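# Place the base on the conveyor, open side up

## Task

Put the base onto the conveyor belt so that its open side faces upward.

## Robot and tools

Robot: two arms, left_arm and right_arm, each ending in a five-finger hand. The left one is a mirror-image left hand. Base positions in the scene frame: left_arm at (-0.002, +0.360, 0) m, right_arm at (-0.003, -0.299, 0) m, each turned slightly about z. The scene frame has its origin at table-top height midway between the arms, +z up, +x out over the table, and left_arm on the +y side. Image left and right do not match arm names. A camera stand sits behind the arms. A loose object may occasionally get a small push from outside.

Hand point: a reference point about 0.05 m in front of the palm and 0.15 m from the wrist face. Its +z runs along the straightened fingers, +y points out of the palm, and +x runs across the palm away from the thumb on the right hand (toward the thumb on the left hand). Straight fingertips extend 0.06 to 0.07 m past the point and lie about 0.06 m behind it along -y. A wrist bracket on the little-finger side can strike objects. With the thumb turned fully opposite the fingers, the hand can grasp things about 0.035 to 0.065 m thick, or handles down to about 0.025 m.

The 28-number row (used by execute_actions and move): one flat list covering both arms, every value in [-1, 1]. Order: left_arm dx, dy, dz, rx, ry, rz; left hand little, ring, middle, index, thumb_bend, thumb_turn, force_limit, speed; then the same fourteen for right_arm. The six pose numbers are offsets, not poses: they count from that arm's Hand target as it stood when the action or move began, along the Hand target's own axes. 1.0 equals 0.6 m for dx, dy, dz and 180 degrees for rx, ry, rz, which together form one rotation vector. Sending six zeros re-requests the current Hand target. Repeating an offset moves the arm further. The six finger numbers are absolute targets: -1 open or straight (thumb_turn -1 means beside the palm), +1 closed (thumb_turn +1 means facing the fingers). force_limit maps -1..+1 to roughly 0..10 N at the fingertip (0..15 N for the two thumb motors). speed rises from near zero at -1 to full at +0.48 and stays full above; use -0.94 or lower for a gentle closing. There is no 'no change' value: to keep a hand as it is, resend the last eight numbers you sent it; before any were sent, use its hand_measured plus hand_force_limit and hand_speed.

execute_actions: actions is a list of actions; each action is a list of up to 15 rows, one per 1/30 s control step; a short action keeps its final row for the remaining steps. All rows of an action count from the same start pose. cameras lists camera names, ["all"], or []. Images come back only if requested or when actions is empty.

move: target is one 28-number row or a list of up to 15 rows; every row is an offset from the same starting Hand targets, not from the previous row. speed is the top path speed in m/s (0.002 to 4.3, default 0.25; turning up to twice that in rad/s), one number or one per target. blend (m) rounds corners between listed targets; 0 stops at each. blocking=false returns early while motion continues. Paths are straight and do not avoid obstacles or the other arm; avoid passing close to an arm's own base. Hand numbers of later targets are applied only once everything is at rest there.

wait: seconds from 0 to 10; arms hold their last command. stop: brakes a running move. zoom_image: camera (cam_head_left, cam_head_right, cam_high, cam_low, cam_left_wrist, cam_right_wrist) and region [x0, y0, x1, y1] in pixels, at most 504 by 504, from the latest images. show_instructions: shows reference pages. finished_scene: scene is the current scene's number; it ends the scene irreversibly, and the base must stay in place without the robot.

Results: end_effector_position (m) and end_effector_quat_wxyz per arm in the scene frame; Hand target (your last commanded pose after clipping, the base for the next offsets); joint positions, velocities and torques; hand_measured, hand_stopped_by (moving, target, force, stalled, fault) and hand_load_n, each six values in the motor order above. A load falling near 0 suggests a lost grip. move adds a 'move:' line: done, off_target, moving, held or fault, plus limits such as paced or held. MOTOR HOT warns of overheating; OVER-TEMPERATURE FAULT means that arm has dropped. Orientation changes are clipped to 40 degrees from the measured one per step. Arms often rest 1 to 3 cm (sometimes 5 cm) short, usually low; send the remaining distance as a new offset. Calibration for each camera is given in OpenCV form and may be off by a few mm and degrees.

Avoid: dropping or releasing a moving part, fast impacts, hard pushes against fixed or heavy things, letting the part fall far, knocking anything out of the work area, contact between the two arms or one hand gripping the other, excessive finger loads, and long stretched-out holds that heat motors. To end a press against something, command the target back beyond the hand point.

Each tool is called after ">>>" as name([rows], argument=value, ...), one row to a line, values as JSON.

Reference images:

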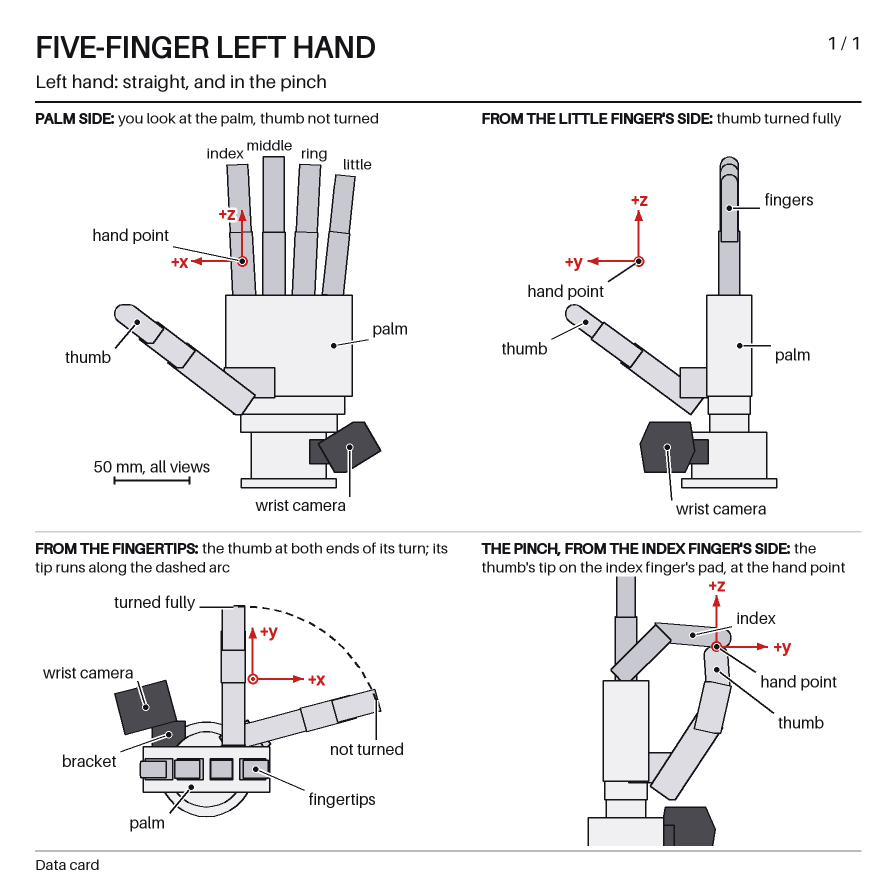

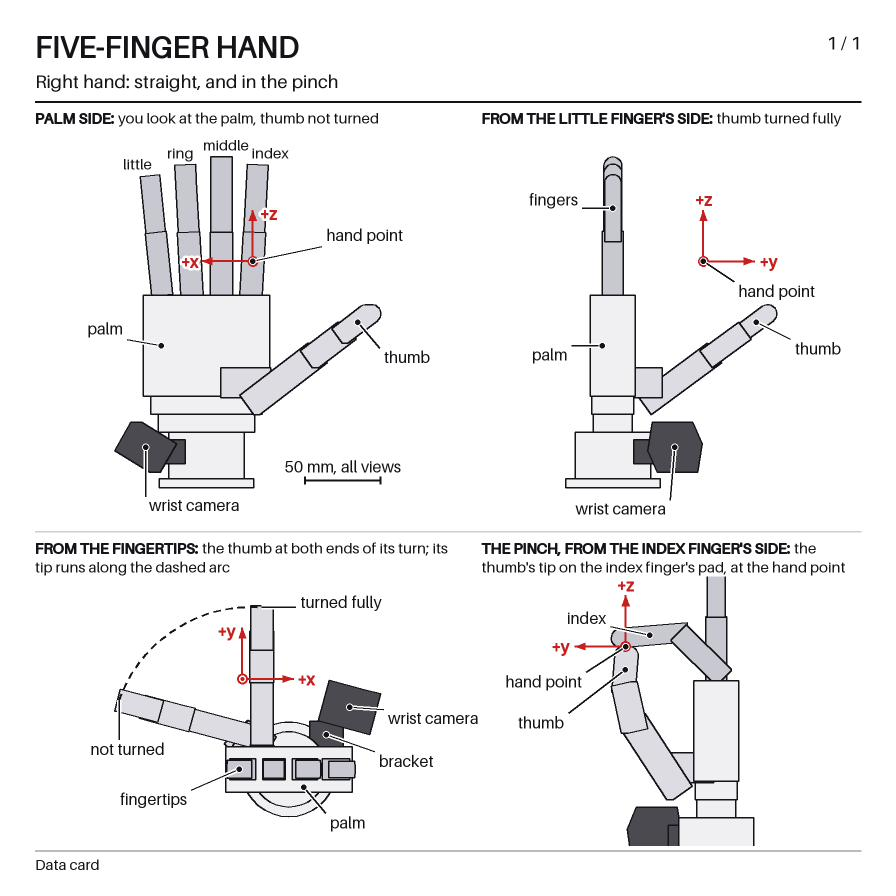

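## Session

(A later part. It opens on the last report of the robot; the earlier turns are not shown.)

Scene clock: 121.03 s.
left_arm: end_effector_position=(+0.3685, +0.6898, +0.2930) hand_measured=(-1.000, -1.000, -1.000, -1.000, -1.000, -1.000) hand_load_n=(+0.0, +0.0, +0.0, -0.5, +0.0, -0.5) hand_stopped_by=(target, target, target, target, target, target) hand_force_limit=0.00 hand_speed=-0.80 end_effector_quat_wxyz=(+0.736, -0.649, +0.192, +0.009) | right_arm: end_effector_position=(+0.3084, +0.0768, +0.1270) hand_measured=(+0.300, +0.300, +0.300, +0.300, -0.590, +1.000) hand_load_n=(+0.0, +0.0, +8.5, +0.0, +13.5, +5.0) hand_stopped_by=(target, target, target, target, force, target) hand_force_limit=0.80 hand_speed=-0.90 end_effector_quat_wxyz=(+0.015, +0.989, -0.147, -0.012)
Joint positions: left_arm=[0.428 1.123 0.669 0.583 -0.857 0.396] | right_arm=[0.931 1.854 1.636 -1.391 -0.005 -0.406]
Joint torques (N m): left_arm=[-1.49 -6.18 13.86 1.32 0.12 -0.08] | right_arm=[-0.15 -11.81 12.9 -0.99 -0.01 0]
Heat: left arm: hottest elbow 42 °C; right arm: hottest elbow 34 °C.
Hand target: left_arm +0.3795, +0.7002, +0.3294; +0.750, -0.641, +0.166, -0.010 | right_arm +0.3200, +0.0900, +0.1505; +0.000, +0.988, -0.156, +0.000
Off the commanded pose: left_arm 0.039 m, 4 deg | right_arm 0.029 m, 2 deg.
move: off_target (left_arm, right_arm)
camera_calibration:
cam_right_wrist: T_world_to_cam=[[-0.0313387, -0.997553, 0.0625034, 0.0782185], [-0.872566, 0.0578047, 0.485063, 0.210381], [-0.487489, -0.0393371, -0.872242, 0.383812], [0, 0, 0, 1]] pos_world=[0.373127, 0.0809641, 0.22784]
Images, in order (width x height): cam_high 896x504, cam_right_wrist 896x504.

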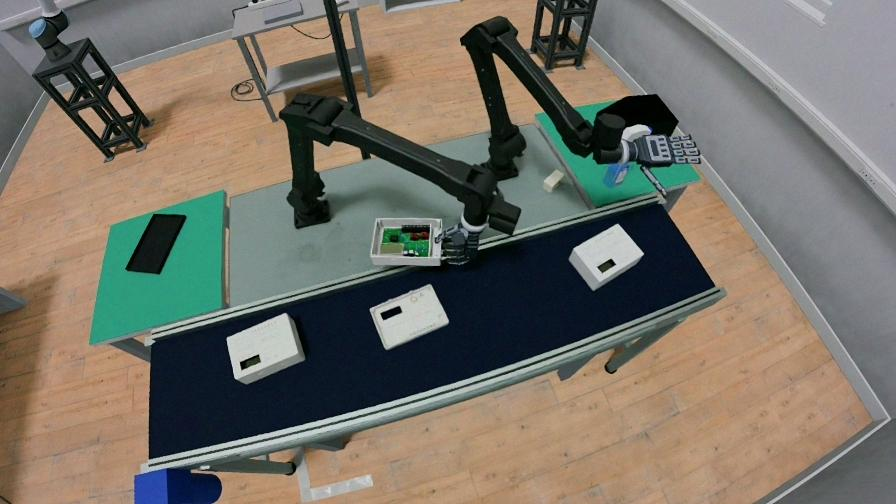

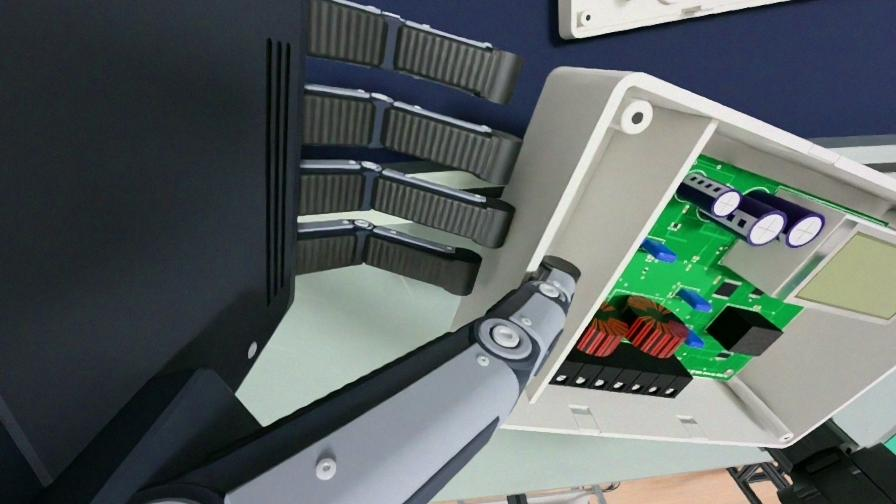

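>>> move([
  [0, 0, 0, 0, 0, 0, -1, -1, -1, -1, -1, -1, 0, -0.8, 0.3943, 0.1353, 0, 0, 0, 0.194, 0.3, 0.3, 0.3, 0.3, 0.3, 1, 0.8, -0.9],
  [0, 0, 0, 0, 0, 0, -1, -1, -1, -1, -1, -1, 0, -0.8, 0.6215, 0.3773, 0, 0, 0, 0.4, 0.3, 0.3, 0.3, 0.3, 0.3, 1, 0.8, -0.9],
], speed=[0.1, 0.1], blend=[0.04, 0], cameras=["cam_right_wrist", "cam_high", "cam_head_left", "cam_head_right"])

>>> zoom_image(camera="cam_high", region=[200, 240, 480, 440])

>>> zoom_image(camera="cam_head_left", region=[440, 140, 680, 260])

Scene clock: 133.70 s.
left_arm: end_effector_position=(+0.3685, +0.6898, +0.2930) hand_measured=(-1.000, -1.000, -1.000, -1.000, -1.000, -1.000) hand_load_n=(+0.0, +0.0, +0.0, +0.0, +0.0, -0.5) hand_stopped_by=(target, target, target, target, target, target) hand_force_limit=0.00 hand_speed=-0.80 end_effector_quat_wxyz=(+0.736, -0.649, +0.192, +0.009) | right_arm: end_effector_position=(+0.5911, -0.2422, +0.1261) hand_measured=(+0.300, +0.300, +0.300, +0.300, -0.590, +1.000) hand_load_n=(+0.0, +0.0, +8.0, +0.5, +13.5, +5.5) hand_stopped_by=(target, target, target, target, force, target) hand_force_limit=0.80 hand_speed=-0.90 end_effector_quat_wxyz=(+0.016, +0.713, -0.701, -0.011)
Joint positions: left_arm=[0.428 1.123 0.669 0.583 -0.857 0.396] | right_arm=[0.106 2.143 2.09 -1.556 0.006 0.028]
Joint torques (N m): left_arm=[-1.49 -6.18 13.86 1.32 0.12 -0.08] | right_arm=[-0.26 -15.03 13.22 -1.02 -0.03 -0.03]
Heat: left arm: hottest elbow 43 °C; right arm: hottest elbow 37 °C.
Hand target: left_arm +0.3795, +0.7002, +0.3294; +0.750, -0.641, +0.166, -0.010 | right_arm +0.6048, -0.2405, +0.1507; +0.000, +0.707, -0.707, +0.000
Off the commanded pose: left_arm 0.039 m, 4 deg | right_arm 0.028 m, 2 deg.
move: off_target (left_arm, right_arm)
camera_calibration:
cam_right_wrist: T_world_to_cam=[[-0.958684, -0.274666, 0.0740582, 0.490635], [-0.210842, 0.860807, 0.463202, 0.281999], [-0.190976, 0.42845, -0.883153, 0.447753], [0, 0, 0, 1]] pos_world=[0.615331, -0.299826, 0.228476]
Images, in order (width x height): cam_head_left 896x504, cam_head_right 896x504, cam_high 896x504, cam_right_wrist 896x504.

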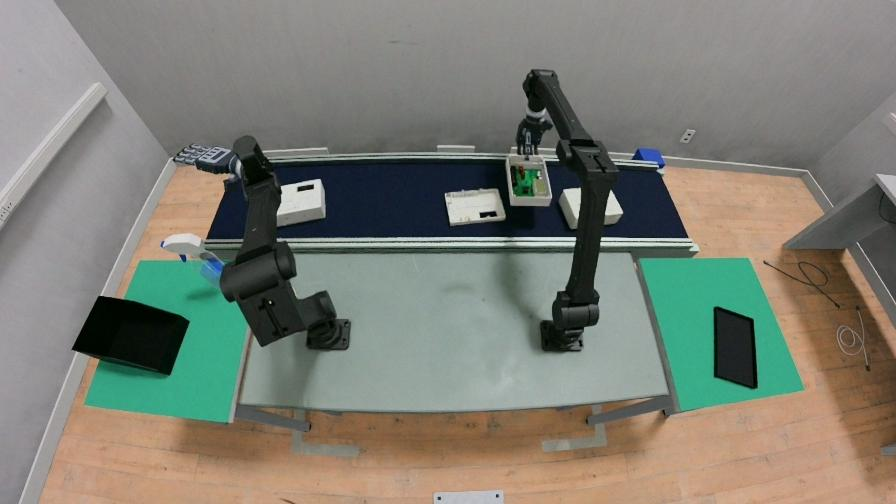

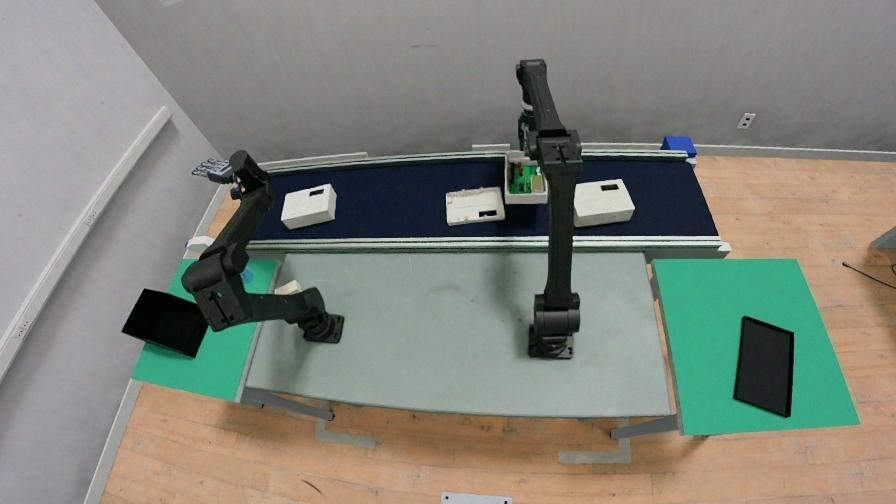

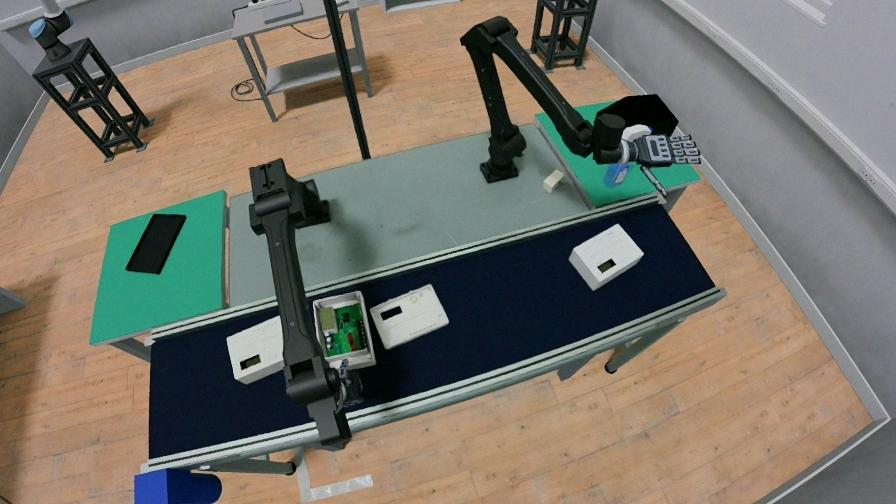

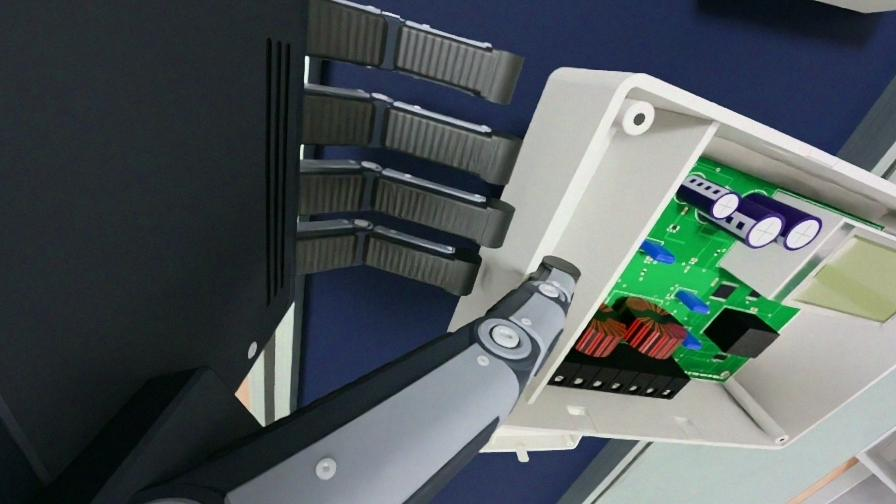

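Scaled by 1.800 from the camera's 896x504 image, which has a finer 1280x720 frame.

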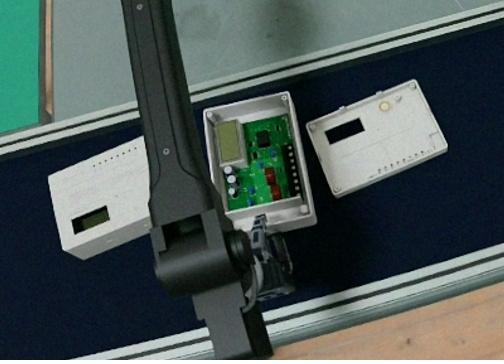

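Scaled by 2.100 from the camera's 896x504 image, which has a finer 1280x720 frame.

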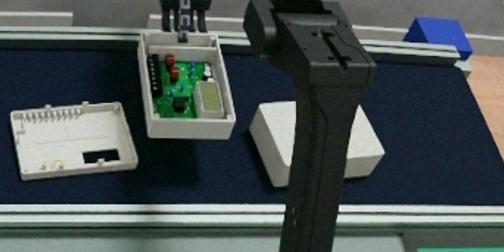

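>>> move([
  [0, 0, 0, 0, 0, 0, -1, -1, -1, -1, -1, -1, 0, -0.8, 0.0367, 0, 0, 0, 0, 0, 0.3, 0.3, 0.3, 0.3, 0.3, 1, 0.8, -0.9],
  [0, 0, 0, 0, 0, 0, -1, -1, -1, -1, -1, -1, 0, -0.8, 0.0367, 0, 0.09, -0.02, 0, 0, 0.3, 0.3, 0.3, 0.3, 0.3, 1, 0.8, -0.9],
], speed=[0.08, 0.06], cameras=["cam_right_wrist", "cam_high", "cam_head_left", "cam_low"])

>>> zoom_image(camera="cam_high", region=[200, 240, 480, 440])

>>> zoom_image(camera="cam_head_left", region=[440, 140, 680, 260])

>>> zoom_image(camera="cam_low", region=[380, 180, 520, 280])

Scene clock: 147.53 s.
left_arm: end_effector_position=(+0.3685, +0.6898, +0.2930) hand_measured=(-1.000, -1.000, -1.000, -1.000, -1.000, -1.000) hand_load_n=(+0.0, +0.0, +0.0, +0.0, +0.0, +0.0) hand_stopped_by=(target, target, target, target, target, target) hand_force_limit=0.00 hand_speed=-0.80 end_effector_quat_wxyz=(+0.736, -0.649, +0.192, +0.009) | right_arm: end_effector_position=(+0.5951, -0.2615, +0.0834) hand_measured=(+0.300, +0.300, +0.300, +0.300, -0.590, +1.000) hand_load_n=(+0.0, +0.0, +8.0, +0.0, +13.5, +5.5) hand_stopped_by=(target, target, target, target, force, target) hand_force_limit=0.80 hand_speed=-0.90 end_effector_quat_wxyz=(+0.036, +0.702, -0.711, -0.030)
Joint positions: left_arm=[0.428 1.123 0.669 0.583 -0.857 0.396] | right_arm=[0.074 2.215 2.09 -1.54 0.006 0.025]
Joint torques (N m): left_arm=[-1.44 -6.18 13.87 1.32 0.12 -0.08] | right_arm=[-0.38 -15.79 10.37 -0.17 -0.04 -0.2]
Heat: left arm: hottest elbow 44 °C; right arm: hottest elbow 38 °C.
Hand target: left_arm +0.3795, +0.7002, +0.3294; +0.750, -0.641, +0.166, -0.010 | right_arm +0.6048, -0.2625, +0.0967; +0.022, +0.707, -0.707, -0.022
Off the commanded pose: left_arm 0.039 m, 4 deg | right_arm 0.017 m, 2 deg.
move: off_target (left_arm, right_arm)
camera_calibration:
cam_right_wrist: T_world_to_cam=[[-0.960715, -0.246567, 0.127404, 0.496513], [-0.159823, 0.866797, 0.472355, 0.28969], [-0.226901, 0.433436, -0.872152, 0.440859], [0, 0, 0, 1]] pos_world=[0.623337, -0.319763, 0.184401]
Images, in order (width x height): cam_head_left 896x504, cam_high 896x504, cam_low 896x504, cam_right_wrist 896x504.

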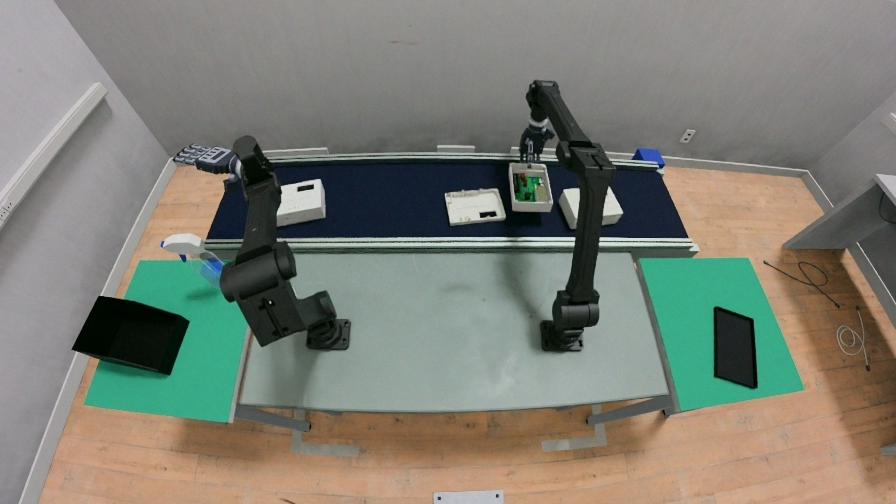

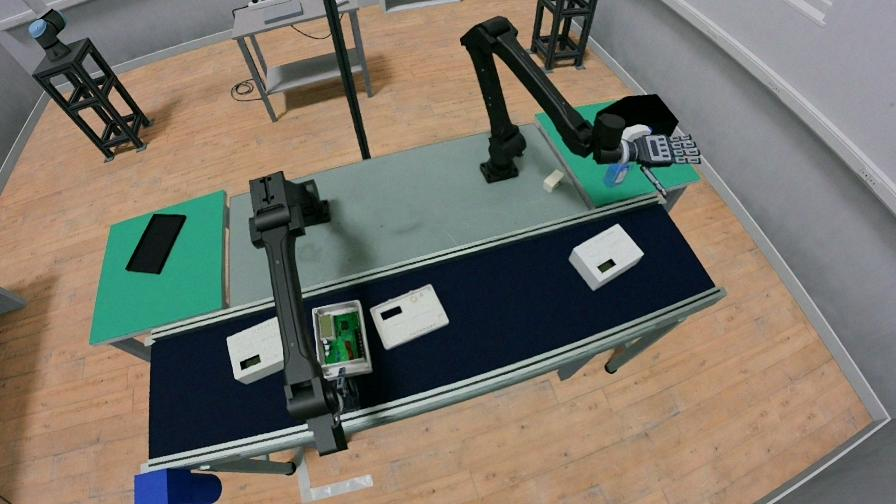

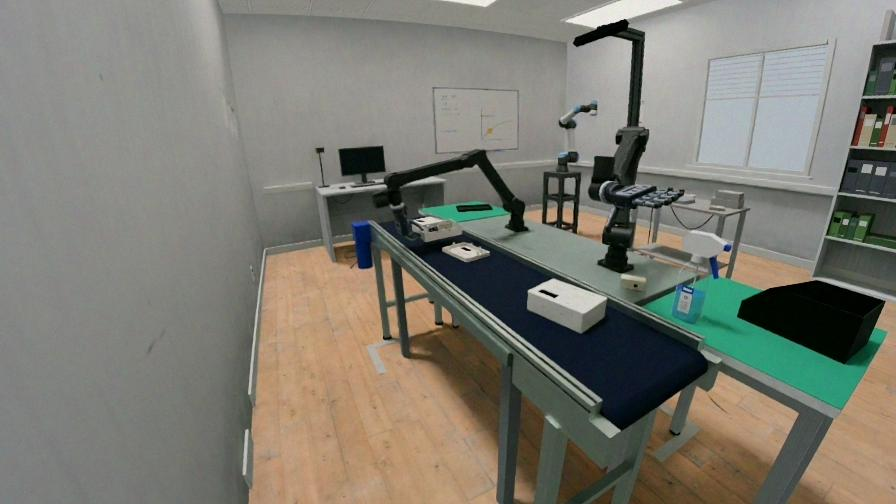

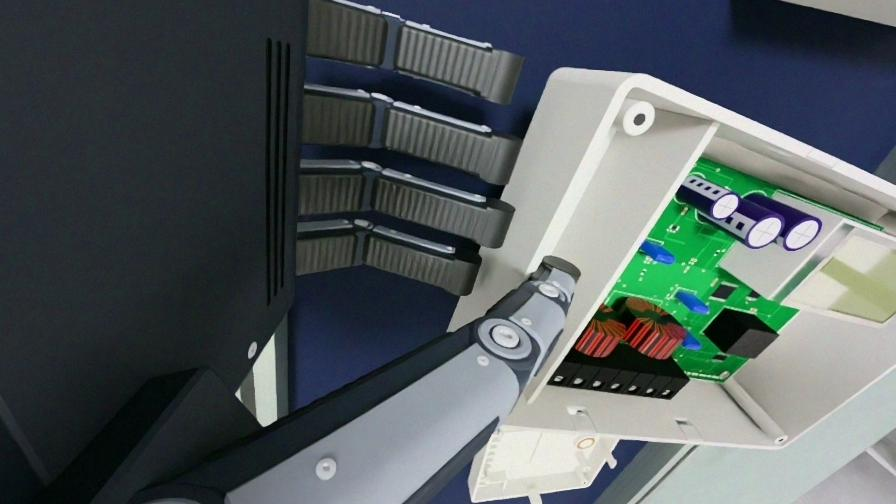

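Scaled by 1.800 from the camera's 896x504 image, which has a finer 1280x720 frame.

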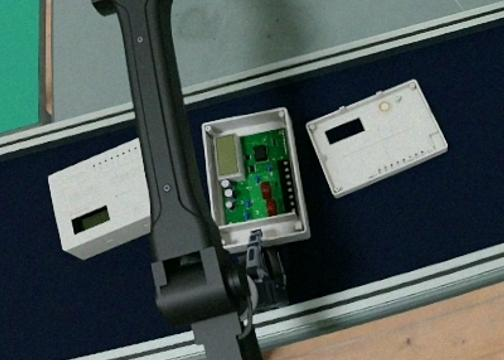

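Scaled by 2.100 from the camera's 896x504 image, which has a finer 1280x720 frame.

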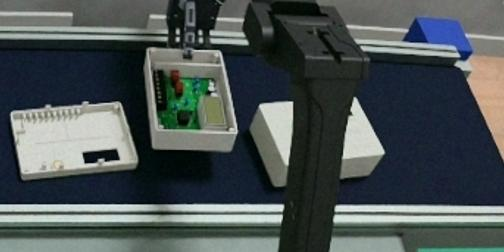

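Scaled by 3.600 from the camera's 896x504 image, which has a finer 1280x720 frame.

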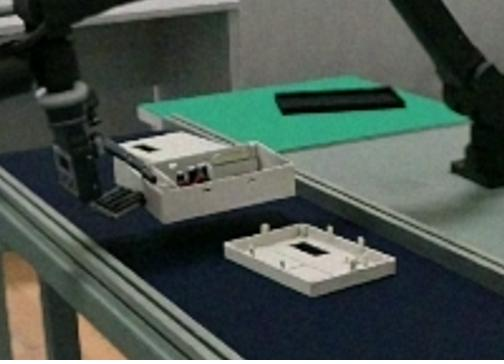

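>>> move([
  [0, 0, 0, 0, 0, 0, -1, -1, -1, -1, -1, -1, 0, -0.8, 0.025, 0, 0.05, 0, 0, 0, 0.3, 0.3, 0.3, 0.3, 0.3, 1, 0.8, -0.9],
], speed=[0.05], cameras=["cam_right_wrist", "cam_high", "cam_low"])

>>> zoom_image(camera="cam_high", region=[200, 240, 480, 440])

>>> zoom_image(camera="cam_low", region=[380, 180, 520, 280])

Scene clock: 157.27 s.
left_arm: end_effector_position=(+0.3685, +0.6898, +0.2930) hand_measured=(-1.000, -1.000, -1.000, -1.000, -1.000, -1.000) hand_load_n=(+0.0, +0.0, +0.0, +0.0, +0.0, +0.0) hand_stopped_by=(target, target, target, target, target, target) hand_force_limit=0.00 hand_speed=-0.80 end_effector_quat_wxyz=(+0.736, -0.649, +0.192, +0.009) | right_arm: end_effector_position=(+0.6047, -0.2738, +0.0644) hand_measured=(+0.300, +0.300, +0.300, +0.300, -0.590, +1.000) hand_load_n=(+0.0, +0.0, +8.5, +0.0, +13.5, +5.5) hand_stopped_by=(target, target, target, target, force, target) hand_force_limit=0.80 hand_speed=-0.90 end_effector_quat_wxyz=(+0.022, +0.703, -0.710, -0.018)
Joint positions: left_arm=[0.428 1.123 0.669 0.583 -0.857 0.396] | right_arm=[0.055 2.222 2.061 -1.466 0.006 0.004]
Joint torques (N m): left_arm=[-1.44 -6.18 13.86 1.31 0.12 -0.08] | right_arm=[-0.56 -15.85 7.54 -0.08 0 -0.2]
Heat: left arm: hottest elbow 45 °C; right arm: hottest elbow 38 °C.
Hand target: left_arm +0.3795, +0.7002, +0.3294; +0.750, -0.641, +0.166, -0.010 | right_arm +0.6029, -0.2775, +0.0668; +0.022, +0.707, -0.707, -0.022
Off the commanded pose: left_arm 0.039 m, 4 deg | right_arm 0.005 m, 1 deg.
move: off_target (left_arm)
camera_calibration:
cam_right_wrist: T_world_to_cam=[[-0.963976, -0.249696, 0.0916661, 0.508491], [-0.179738, 0.865522, 0.467511, 0.322887], [-0.196075, 0.434193, -0.879222, 0.413792], [0, 0, 0, 1]] pos_world=[0.629342, -0.332163, 0.16625]
Images, in order (width x height): cam_high 896x504, cam_low 896x504, cam_right_wrist 896x504.

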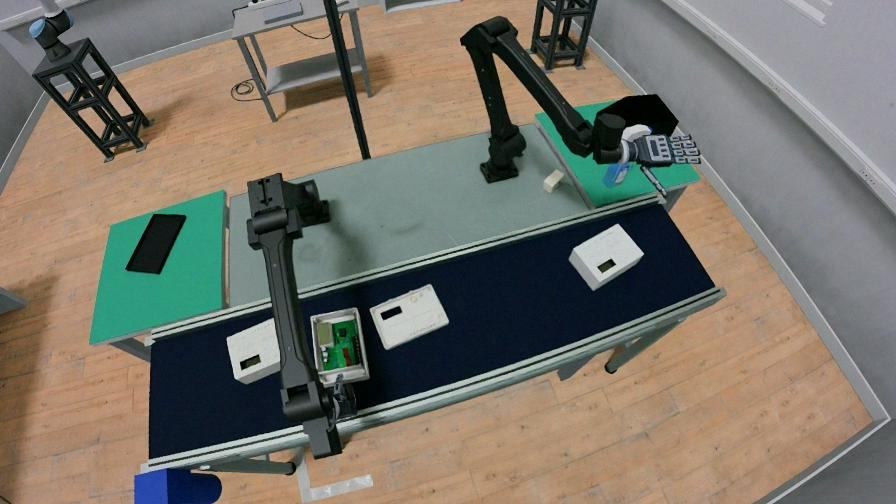

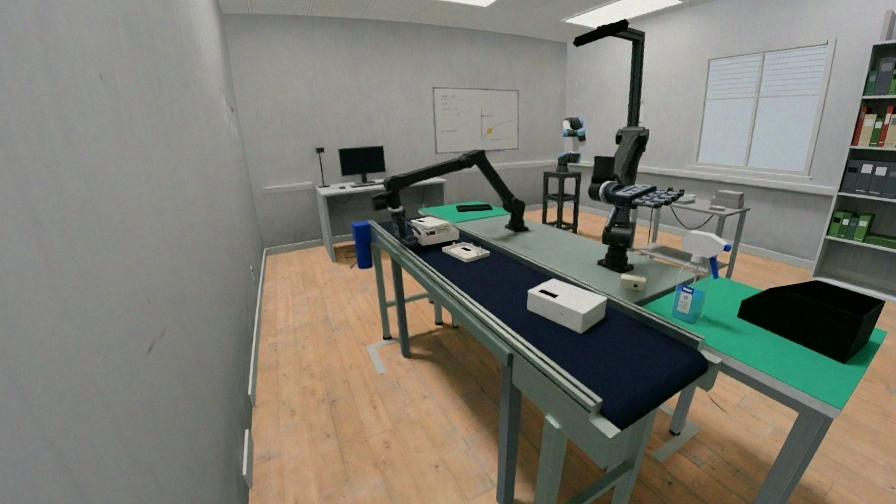

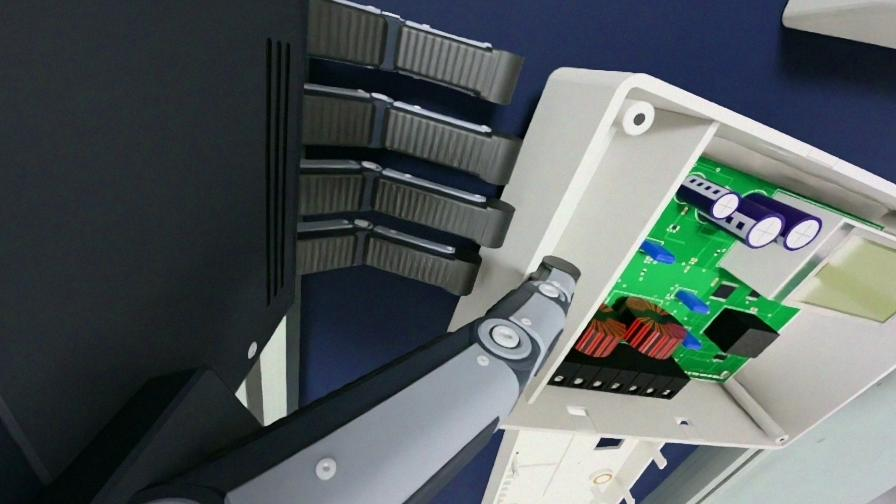

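Scaled by 1.800 from the camera's 896x504 image, which has a finer 1280x720 frame.

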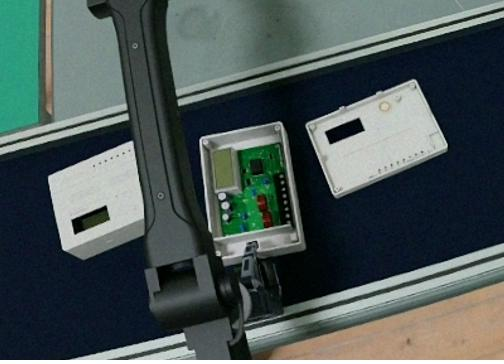

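Scaled by 3.600 from the camera's 896x504 image, which has a finer 1280x720 frame.

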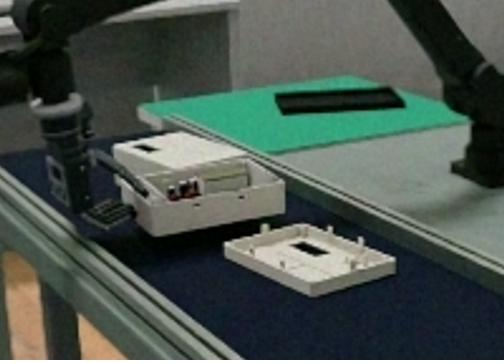

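>>> move([
  [0, 0, 0, 0, 0, 0, -1, -1, -1, -1, -1, -1, 0, -0.8, 0, 0, 0.017, 0, 0, 0, 0.3, 0.3, 0.3, 0.3, 0.3, 1, 0.8, -0.9],
], speed=[0.03], cameras=["cam_right_wrist"])

Scene clock: 161.77 s.
left_arm: end_effector_position=(+0.3685, +0.6898, +0.2930) hand_measured=(-1.000, -1.000, -1.000, -1.000, -1.000, -1.000) hand_load_n=(+0.0, +0.0, +0.0, +0.0, +0.0, +0.0) hand_stopped_by=(target, target, target, target, target, target) hand_force_limit=0.00 hand_speed=-0.80 end_effector_quat_wxyz=(+0.736, -0.649, +0.192, +0.009) | right_arm: end_effector_position=(+0.6047, -0.2738, +0.0571) hand_measured=(+0.300, +0.300, +0.300, +0.300, -0.590, +1.000) hand_load_n=(+0.0, +0.0, +8.5, +0.0, +13.5, +5.5) hand_stopped_by=(target, target, target, target, force, target) hand_force_limit=0.80 hand_speed=-0.90 end_effector_quat_wxyz=(+0.020, +0.703, -0.710, -0.016)
Joint positions: left_arm=[0.428 1.123 0.669 0.583 -0.857 0.396] | right_arm=[0.055 2.222 2.042 -1.443 0.006 0.004]
Joint torques (N m): left_arm=[-1.49 -6.18 13.85 1.32 0.12 -0.08] | right_arm=[-0.56 -15.62 7.42 -0.08 0 -0.2]
Heat: left arm: hottest elbow 45 °C; right arm: hottest elbow 37 °C.
Hand target: left_arm +0.3795, +0.7002, +0.3294; +0.750, -0.641, +0.166, -0.010 | right_arm +0.6023, -0.2775, +0.0566; +0.022, +0.707, -0.707, -0.022
Off the commanded pose: left_arm 0.039 m, 4 deg | right_arm 0.004 m, 1 deg.
move: off_target (left_arm)
camera_calibration:
cam_right_wrist: T_world_to_cam=[[-0.964412, -0.249604, 0.0872141, 0.509757], [-0.18181, 0.865536, 0.466682, 0.32757], [-0.191973, 0.434217, -0.880115, 0.405044], [0, 0, 0, 1]] pos_world=[0.628929, -0.332163, 0.159156]
Images, in order (width x height): cam_right_wrist 896x504.

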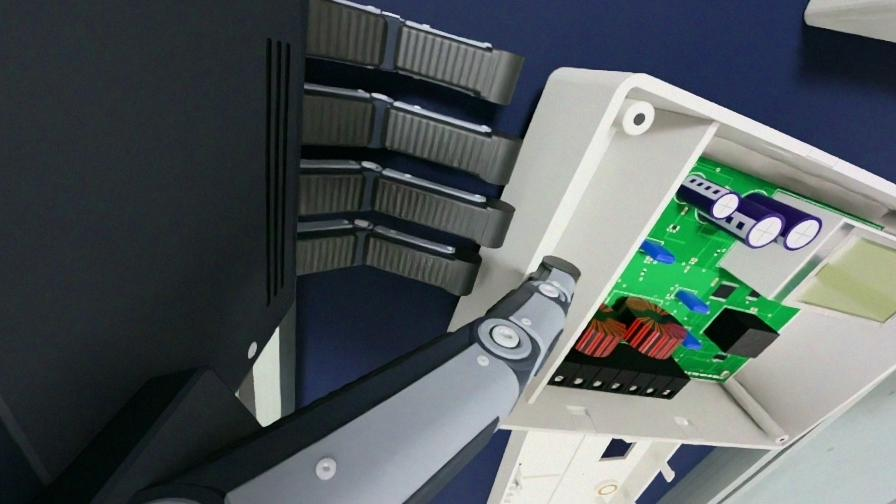

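>>> move([
  [0, 0, 0, 0, 0, 0, -1, -1, -1, -1, -1, -1, 0, -0.8, 0, 0, 0.017, 0, 0, 0, 0.3, 0.3, 0.3, 0.3, 0.3, 1, 0.8, -0.9],
], speed=[0.03], cameras=["cam_low"])

>>> zoom_image(camera="cam_low", region=[380, 180, 520, 280])

Scene clock: 164.60 s.
left_arm: end_effector_position=(+0.3685, +0.6898, +0.2930) hand_measured=(-1.000, -1.000, -1.000, -1.000, -1.000, -1.000) hand_load_n=(+0.0, +0.0, +0.0, +0.0, +0.0, +0.0) hand_stopped_by=(target, target, target, target, target, target) hand_force_limit=0.00 hand_speed=-0.80 end_effector_quat_wxyz=(+0.736, -0.649, +0.192, +0.009) | right_arm: end_effector_position=(+0.6037, -0.2738, +0.0467) hand_measured=(+0.300, +0.300, +0.300, +0.300, -0.590, +1.000) hand_load_n=(+0.0, +0.0, +8.5, +0.0, +13.5, +5.5) hand_stopped_by=(target, target, target, target, force, target) hand_force_limit=0.80 hand_speed=-0.90 end_effector_quat_wxyz=(+0.021, +0.703, -0.710, -0.017)
Joint positions: left_arm=[0.428 1.123 0.669 0.583 -0.857 0.396] | right_arm=[0.055 2.227 2.022 -1.42 0.006 0.004]
Joint torques (N m): left_arm=[-1.44 -6.18 13.86 1.32 0.12 -0.08] | right_arm=[-0.56 -15.68 7.39 -0.05 0 -0.2]
Heat: left arm: hottest elbow 45 °C; right arm: hottest elbow 37 °C.
Hand target: left_arm +0.3795, +0.7002, +0.3294; +0.750, -0.641, +0.166, -0.010 | right_arm +0.6017, -0.2776, +0.0464; +0.022, +0.707, -0.707, -0.022
Off the commanded pose: left_arm 0.039 m, 4 deg | right_arm 0.004 m, 1 deg.
move: off_target (left_arm)
Images, in order (width x height): cam_low 896x504.

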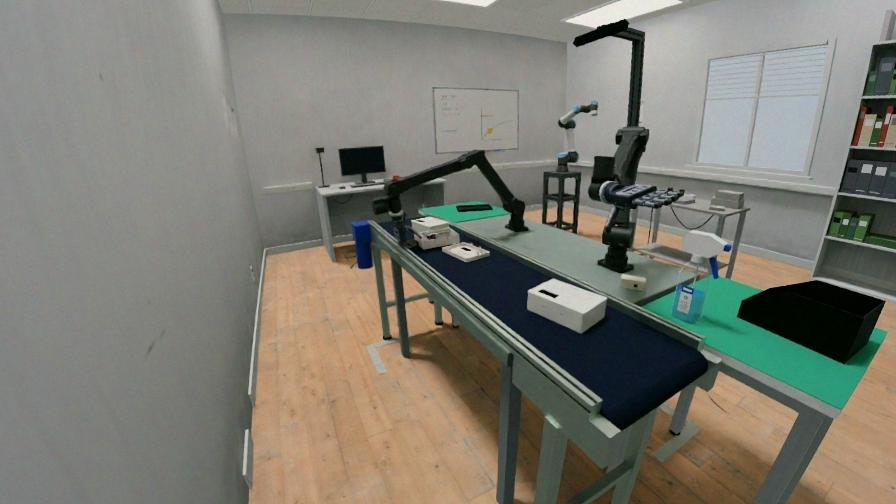

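Scaled by 3.600 from the camera's 896x504 image, which has a finer 1280x720 frame.

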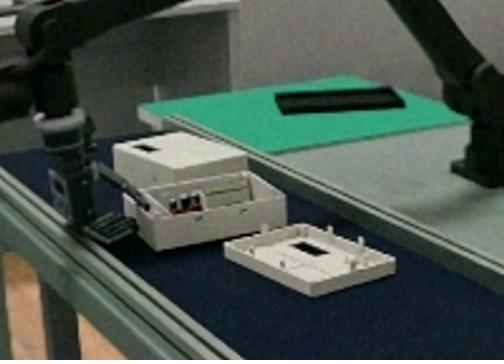

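>>> move([
  [0, 0, 0, 0, 0, 0, -1, -1, -1, -1, -1, -1, 0, -0.8, 0, 0, 0.014, 0, 0, 0, 0.3, 0.3, 0.3, 0.3, 0.3, 1, 0.8, -0.9],
], speed=[0.025], cameras=["cam_right_wrist"])

Scene clock: 167.67 s.
left_arm: end_effector_position=(+0.3685, +0.6898, +0.2930) hand_measured=(-1.000, -1.000, -1.000, -1.000, -1.000, -1.000) hand_load_n=(+0.0, -0.5, +0.0, -0.5, +0.0, +0.0) hand_stopped_by=(target, target, target, target, target, target) hand_force_limit=0.00 hand_speed=-0.80 end_effector_quat_wxyz=(+0.736, -0.649, +0.192, +0.009) | right_arm: end_effector_position=(+0.6038, -0.2738, +0.0449) hand_measured=(+0.300, +0.300, +0.300, +0.300, -0.590, +1.000) hand_load_n=(+0.0, +0.0, +8.0, +0.0, +13.5, +5.5) hand_stopped_by=(target, target, target, target, force, target) hand_force_limit=0.80 hand_speed=-0.90 end_effector_quat_wxyz=(+0.020, +0.703, -0.710, -0.016)
Joint positions: left_arm=[0.428 1.123 0.669 0.583 -0.857 0.396] | right_arm=[0.055 2.227 2.018 -1.414 0.006 0.004]
Joint torques (N m): left_arm=[-1.49 -6.18 13.86 1.32 0.12 -0.08] | right_arm=[-0.56 -15.38 6.6 0.29 0 -0.2]
Heat: left arm: hottest elbow 45 °C; right arm: hottest elbow 36 °C.
Hand target: left_arm +0.3795, +0.7002, +0.3294; +0.750, -0.641, +0.166, -0.010 | right_arm +0.6011, -0.2776, +0.0381; +0.022, +0.707, -0.707, -0.022
Off the commanded pose: left_arm 0.039 m, 4 deg | right_arm 0.008 m, 1 deg.
move: off_target (left_arm)
camera_calibration:
cam_right_wrist: T_world_to_cam=[[-0.964412, -0.249604, 0.0872141, 0.509866], [-0.18181, 0.865536, 0.466682, 0.333128], [-0.191973, 0.434217, -0.880115, 0.394026], [0, 0, 0, 1]] pos_world=[0.627929, -0.332163, 0.146856]
Images, in order (width x height): cam_right_wrist 896x504.

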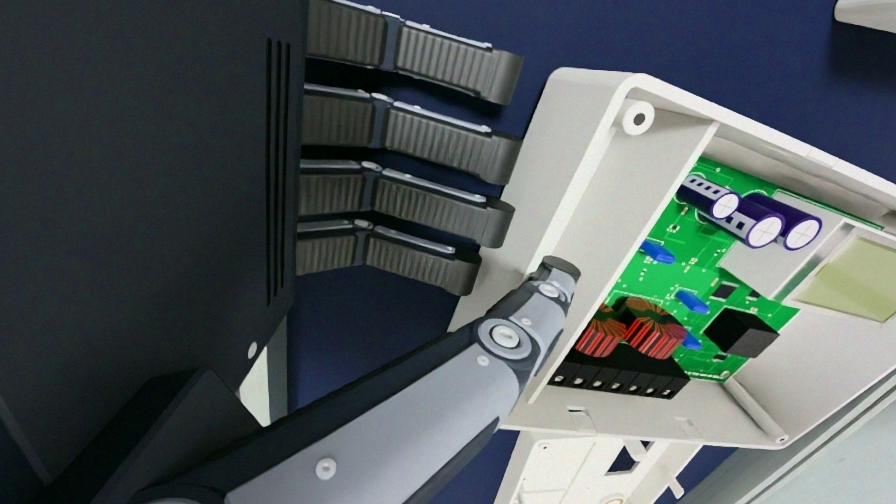

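>>> move([
  [0, 0, 0, 0, 0, 0, -1, -1, -1, -1, -1, -1, 0, -0.8, 0, 0, 0.01, 0, 0, 0, 0.3, 0.3, 0.3, 0.3, 0.3, 1, 0.8, -0.9],
], speed=[0.025], cameras=["cam_right_wrist", "cam_low"])

>>> zoom_image(camera="cam_low", region=[390, 200, 490, 270])

Scene clock: 171.87 s.
left_arm: end_effector_position=(+0.3685, +0.6898, +0.2930) hand_measured=(-1.000, -1.000, -1.000, -1.000, -1.000, -1.000) hand_load_n=(+0.0, +0.0, +0.0, -0.5, +0.0, +0.0) hand_stopped_by=(target, target, target, target, target, target) hand_force_limit=0.00 hand_speed=-0.80 end_effector_quat_wxyz=(+0.736, -0.649, +0.192, +0.009) | right_arm: end_effector_position=(+0.5975, -0.2745, +0.0399) hand_measured=(+0.300, +0.300, +0.300, +0.300, -0.592, +1.000) hand_load_n=(+0.0, +0.0, +8.0, +0.0, +14.5, +2.5) hand_stopped_by=(target, target, target, target, force, target) hand_force_limit=0.80 hand_speed=-0.90 end_effector_quat_wxyz=(+0.026, +0.708, -0.706, -0.022)
Joint positions: left_arm=[0.428 1.123 0.669 0.583 -0.857 0.396] | right_arm=[0.055 2.227 2.001 -1.414 0.006 -0.009]
Joint torques (N m): left_arm=[-1.44 -6.18 13.87 1.32 0.12 -0.08] | right_arm=[-0.56 -15.15 6.94 0.46 0 -0.2]
Heat: left arm: hottest elbow 46 °C; right arm: hottest elbow 36 °C.
Hand target: left_arm +0.3795, +0.7002, +0.3294; +0.750, -0.641, +0.166, -0.010 | right_arm +0.6008, -0.2776, +0.0321; +0.022, +0.707, -0.707, -0.022
Off the commanded pose: left_arm 0.039 m, 4 deg | right_arm 0.009 m, 1 deg.
move: off_target (left_arm)
camera_calibration:
cam_right_wrist: T_world_to_cam=[[-0.959651, -0.261534, 0.103296, 0.497305], [-0.184515, 0.86288, 0.470523, 0.335644], [-0.21219, 0.432478, -0.876321, 0.400229], [0, 0, 0, 1]] pos_world=[0.624095, -0.332649, 0.141432]
Images, in order (width x height): cam_low 896x504, cam_right_wrist 896x504.

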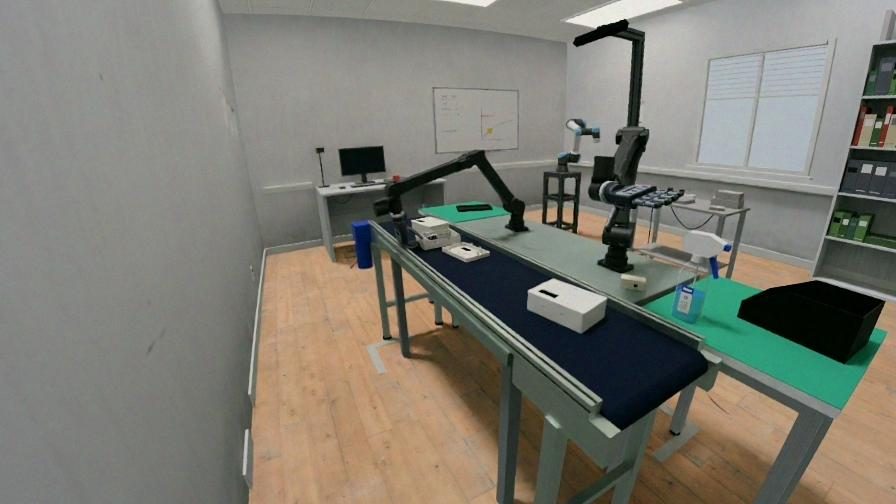

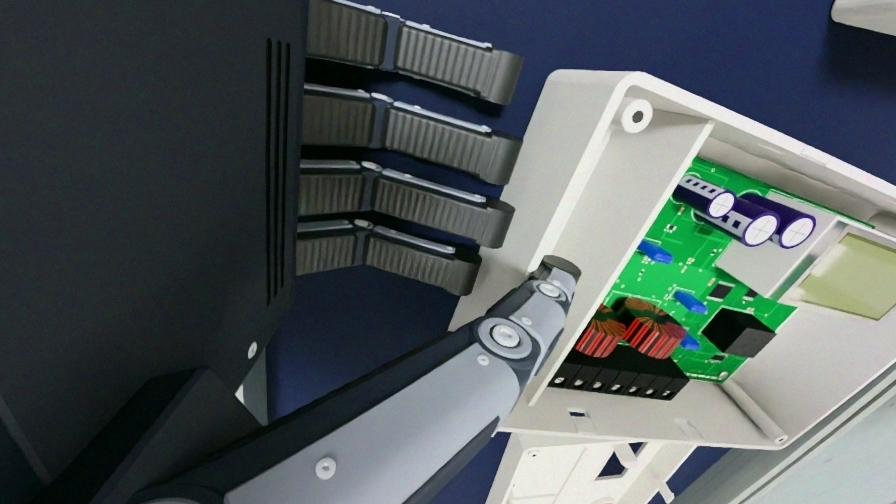

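Scaled by 5.040 from the camera's 896x504 image, which has a finer 1280x720 frame.

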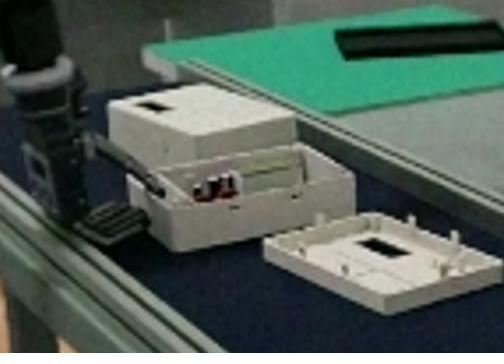

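>>> move([
  [0, 0, 0, 0, 0, 0, -1, -1, -1, -1, -1, -1, 0, -0.8, 0, 0, -0.003, 0.014, 0, 0, 0.3, 0.3, 0.3, 0.3, 0.3, 1, 0.8, -0.9],
], speed=[0.025], cameras=["cam_right_wrist", "cam_low"])

>>> zoom_image(camera="cam_low", region=[390, 200, 490, 270])

Scene clock: 176.70 s.
left_arm: end_effector_position=(+0.3685, +0.6898, +0.2930) hand_measured=(-1.000, -1.000, -1.000, -1.000, -1.000, -1.000) hand_load_n=(+0.0, +0.0, +0.0, +0.0, +0.0, +0.0) hand_stopped_by=(target, target, target, target, target, target) hand_force_limit=0.00 hand_speed=-0.80 end_effector_quat_wxyz=(+0.736, -0.649, +0.192, +0.009) | right_arm: end_effector_position=(+0.5967, -0.2744, +0.0387) hand_measured=(+0.300, +0.300, +0.300, +0.300, -0.592, +1.000) hand_load_n=(+0.0, +0.0, +6.0, +0.5, +14.5, +1.5) hand_stopped_by=(target, target, target, target, force, target) hand_force_limit=0.80 hand_speed=-0.90 end_effector_quat_wxyz=(+0.013, +0.708, -0.706, -0.014)
Joint positions: left_arm=[0.428 1.123 0.669 0.583 -0.857 0.396] | right_arm=[0.054 2.199 1.955 -1.365 0 -0.012]
Joint torques (N m): left_arm=[-1.49 -6.18 13.87 1.32 0.11 -0.08] | right_arm=[-0.5 -15.68 6.35 0.96 -0.02 -0.18]
Heat: left arm: hottest elbow 46 °C; right arm: hottest elbow 35 °C.
Hand target: left_arm +0.3795, +0.7002, +0.3294; +0.750, -0.641, +0.166, -0.010 | right_arm +0.6009, -0.2776, +0.0339; +0.006, +0.707, -0.707, -0.006
Off the commanded pose: left_arm 0.039 m, 4 deg | right_arm 0.007 m, 1 deg.
move: off_target (left_arm)
camera_calibration:
cam_right_wrist: T_world_to_cam=[[-0.962052, -0.263148, 0.0721751, 0.498949], [-0.199934, 0.859811, 0.469843, 0.344389], [-0.185695, 0.437583, -0.879795, 0.384731], [0, 0, 0, 1]] pos_world=[0.620312, -0.333164, 0.140664]
Images, in order (width x height): cam_low 896x504, cam_right_wrist 896x504.

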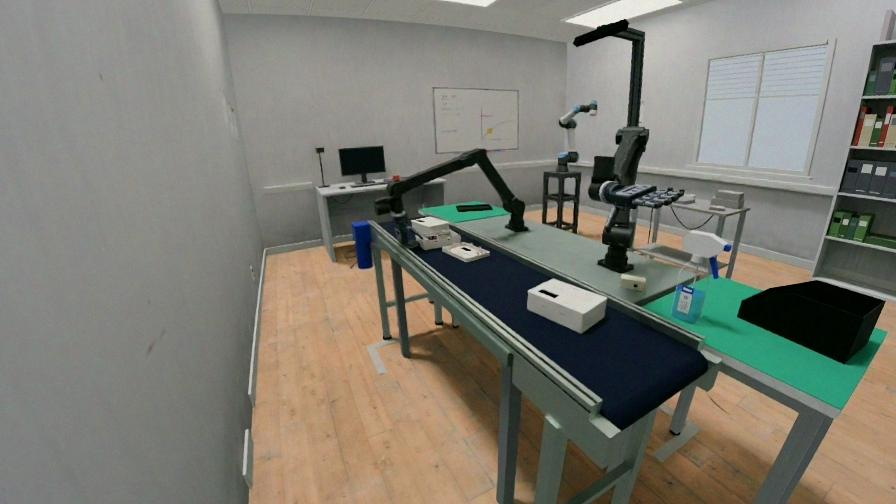

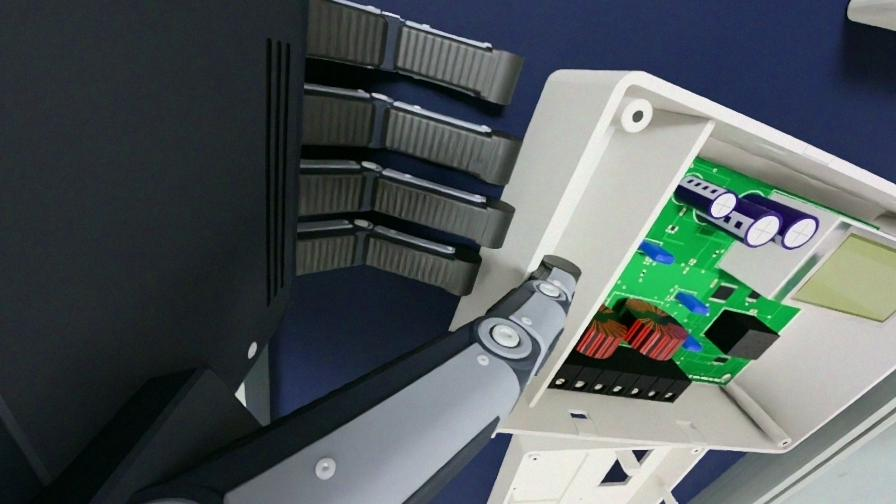

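Scaled by 5.040 from the camera's 896x504 image, which has a finer 1280x720 frame.

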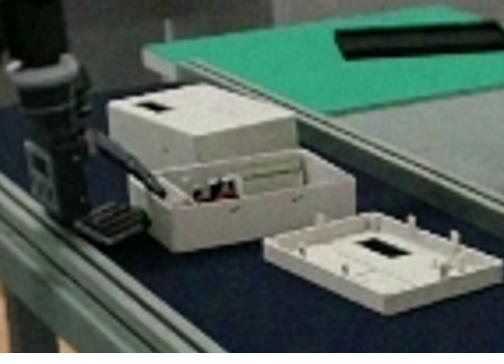

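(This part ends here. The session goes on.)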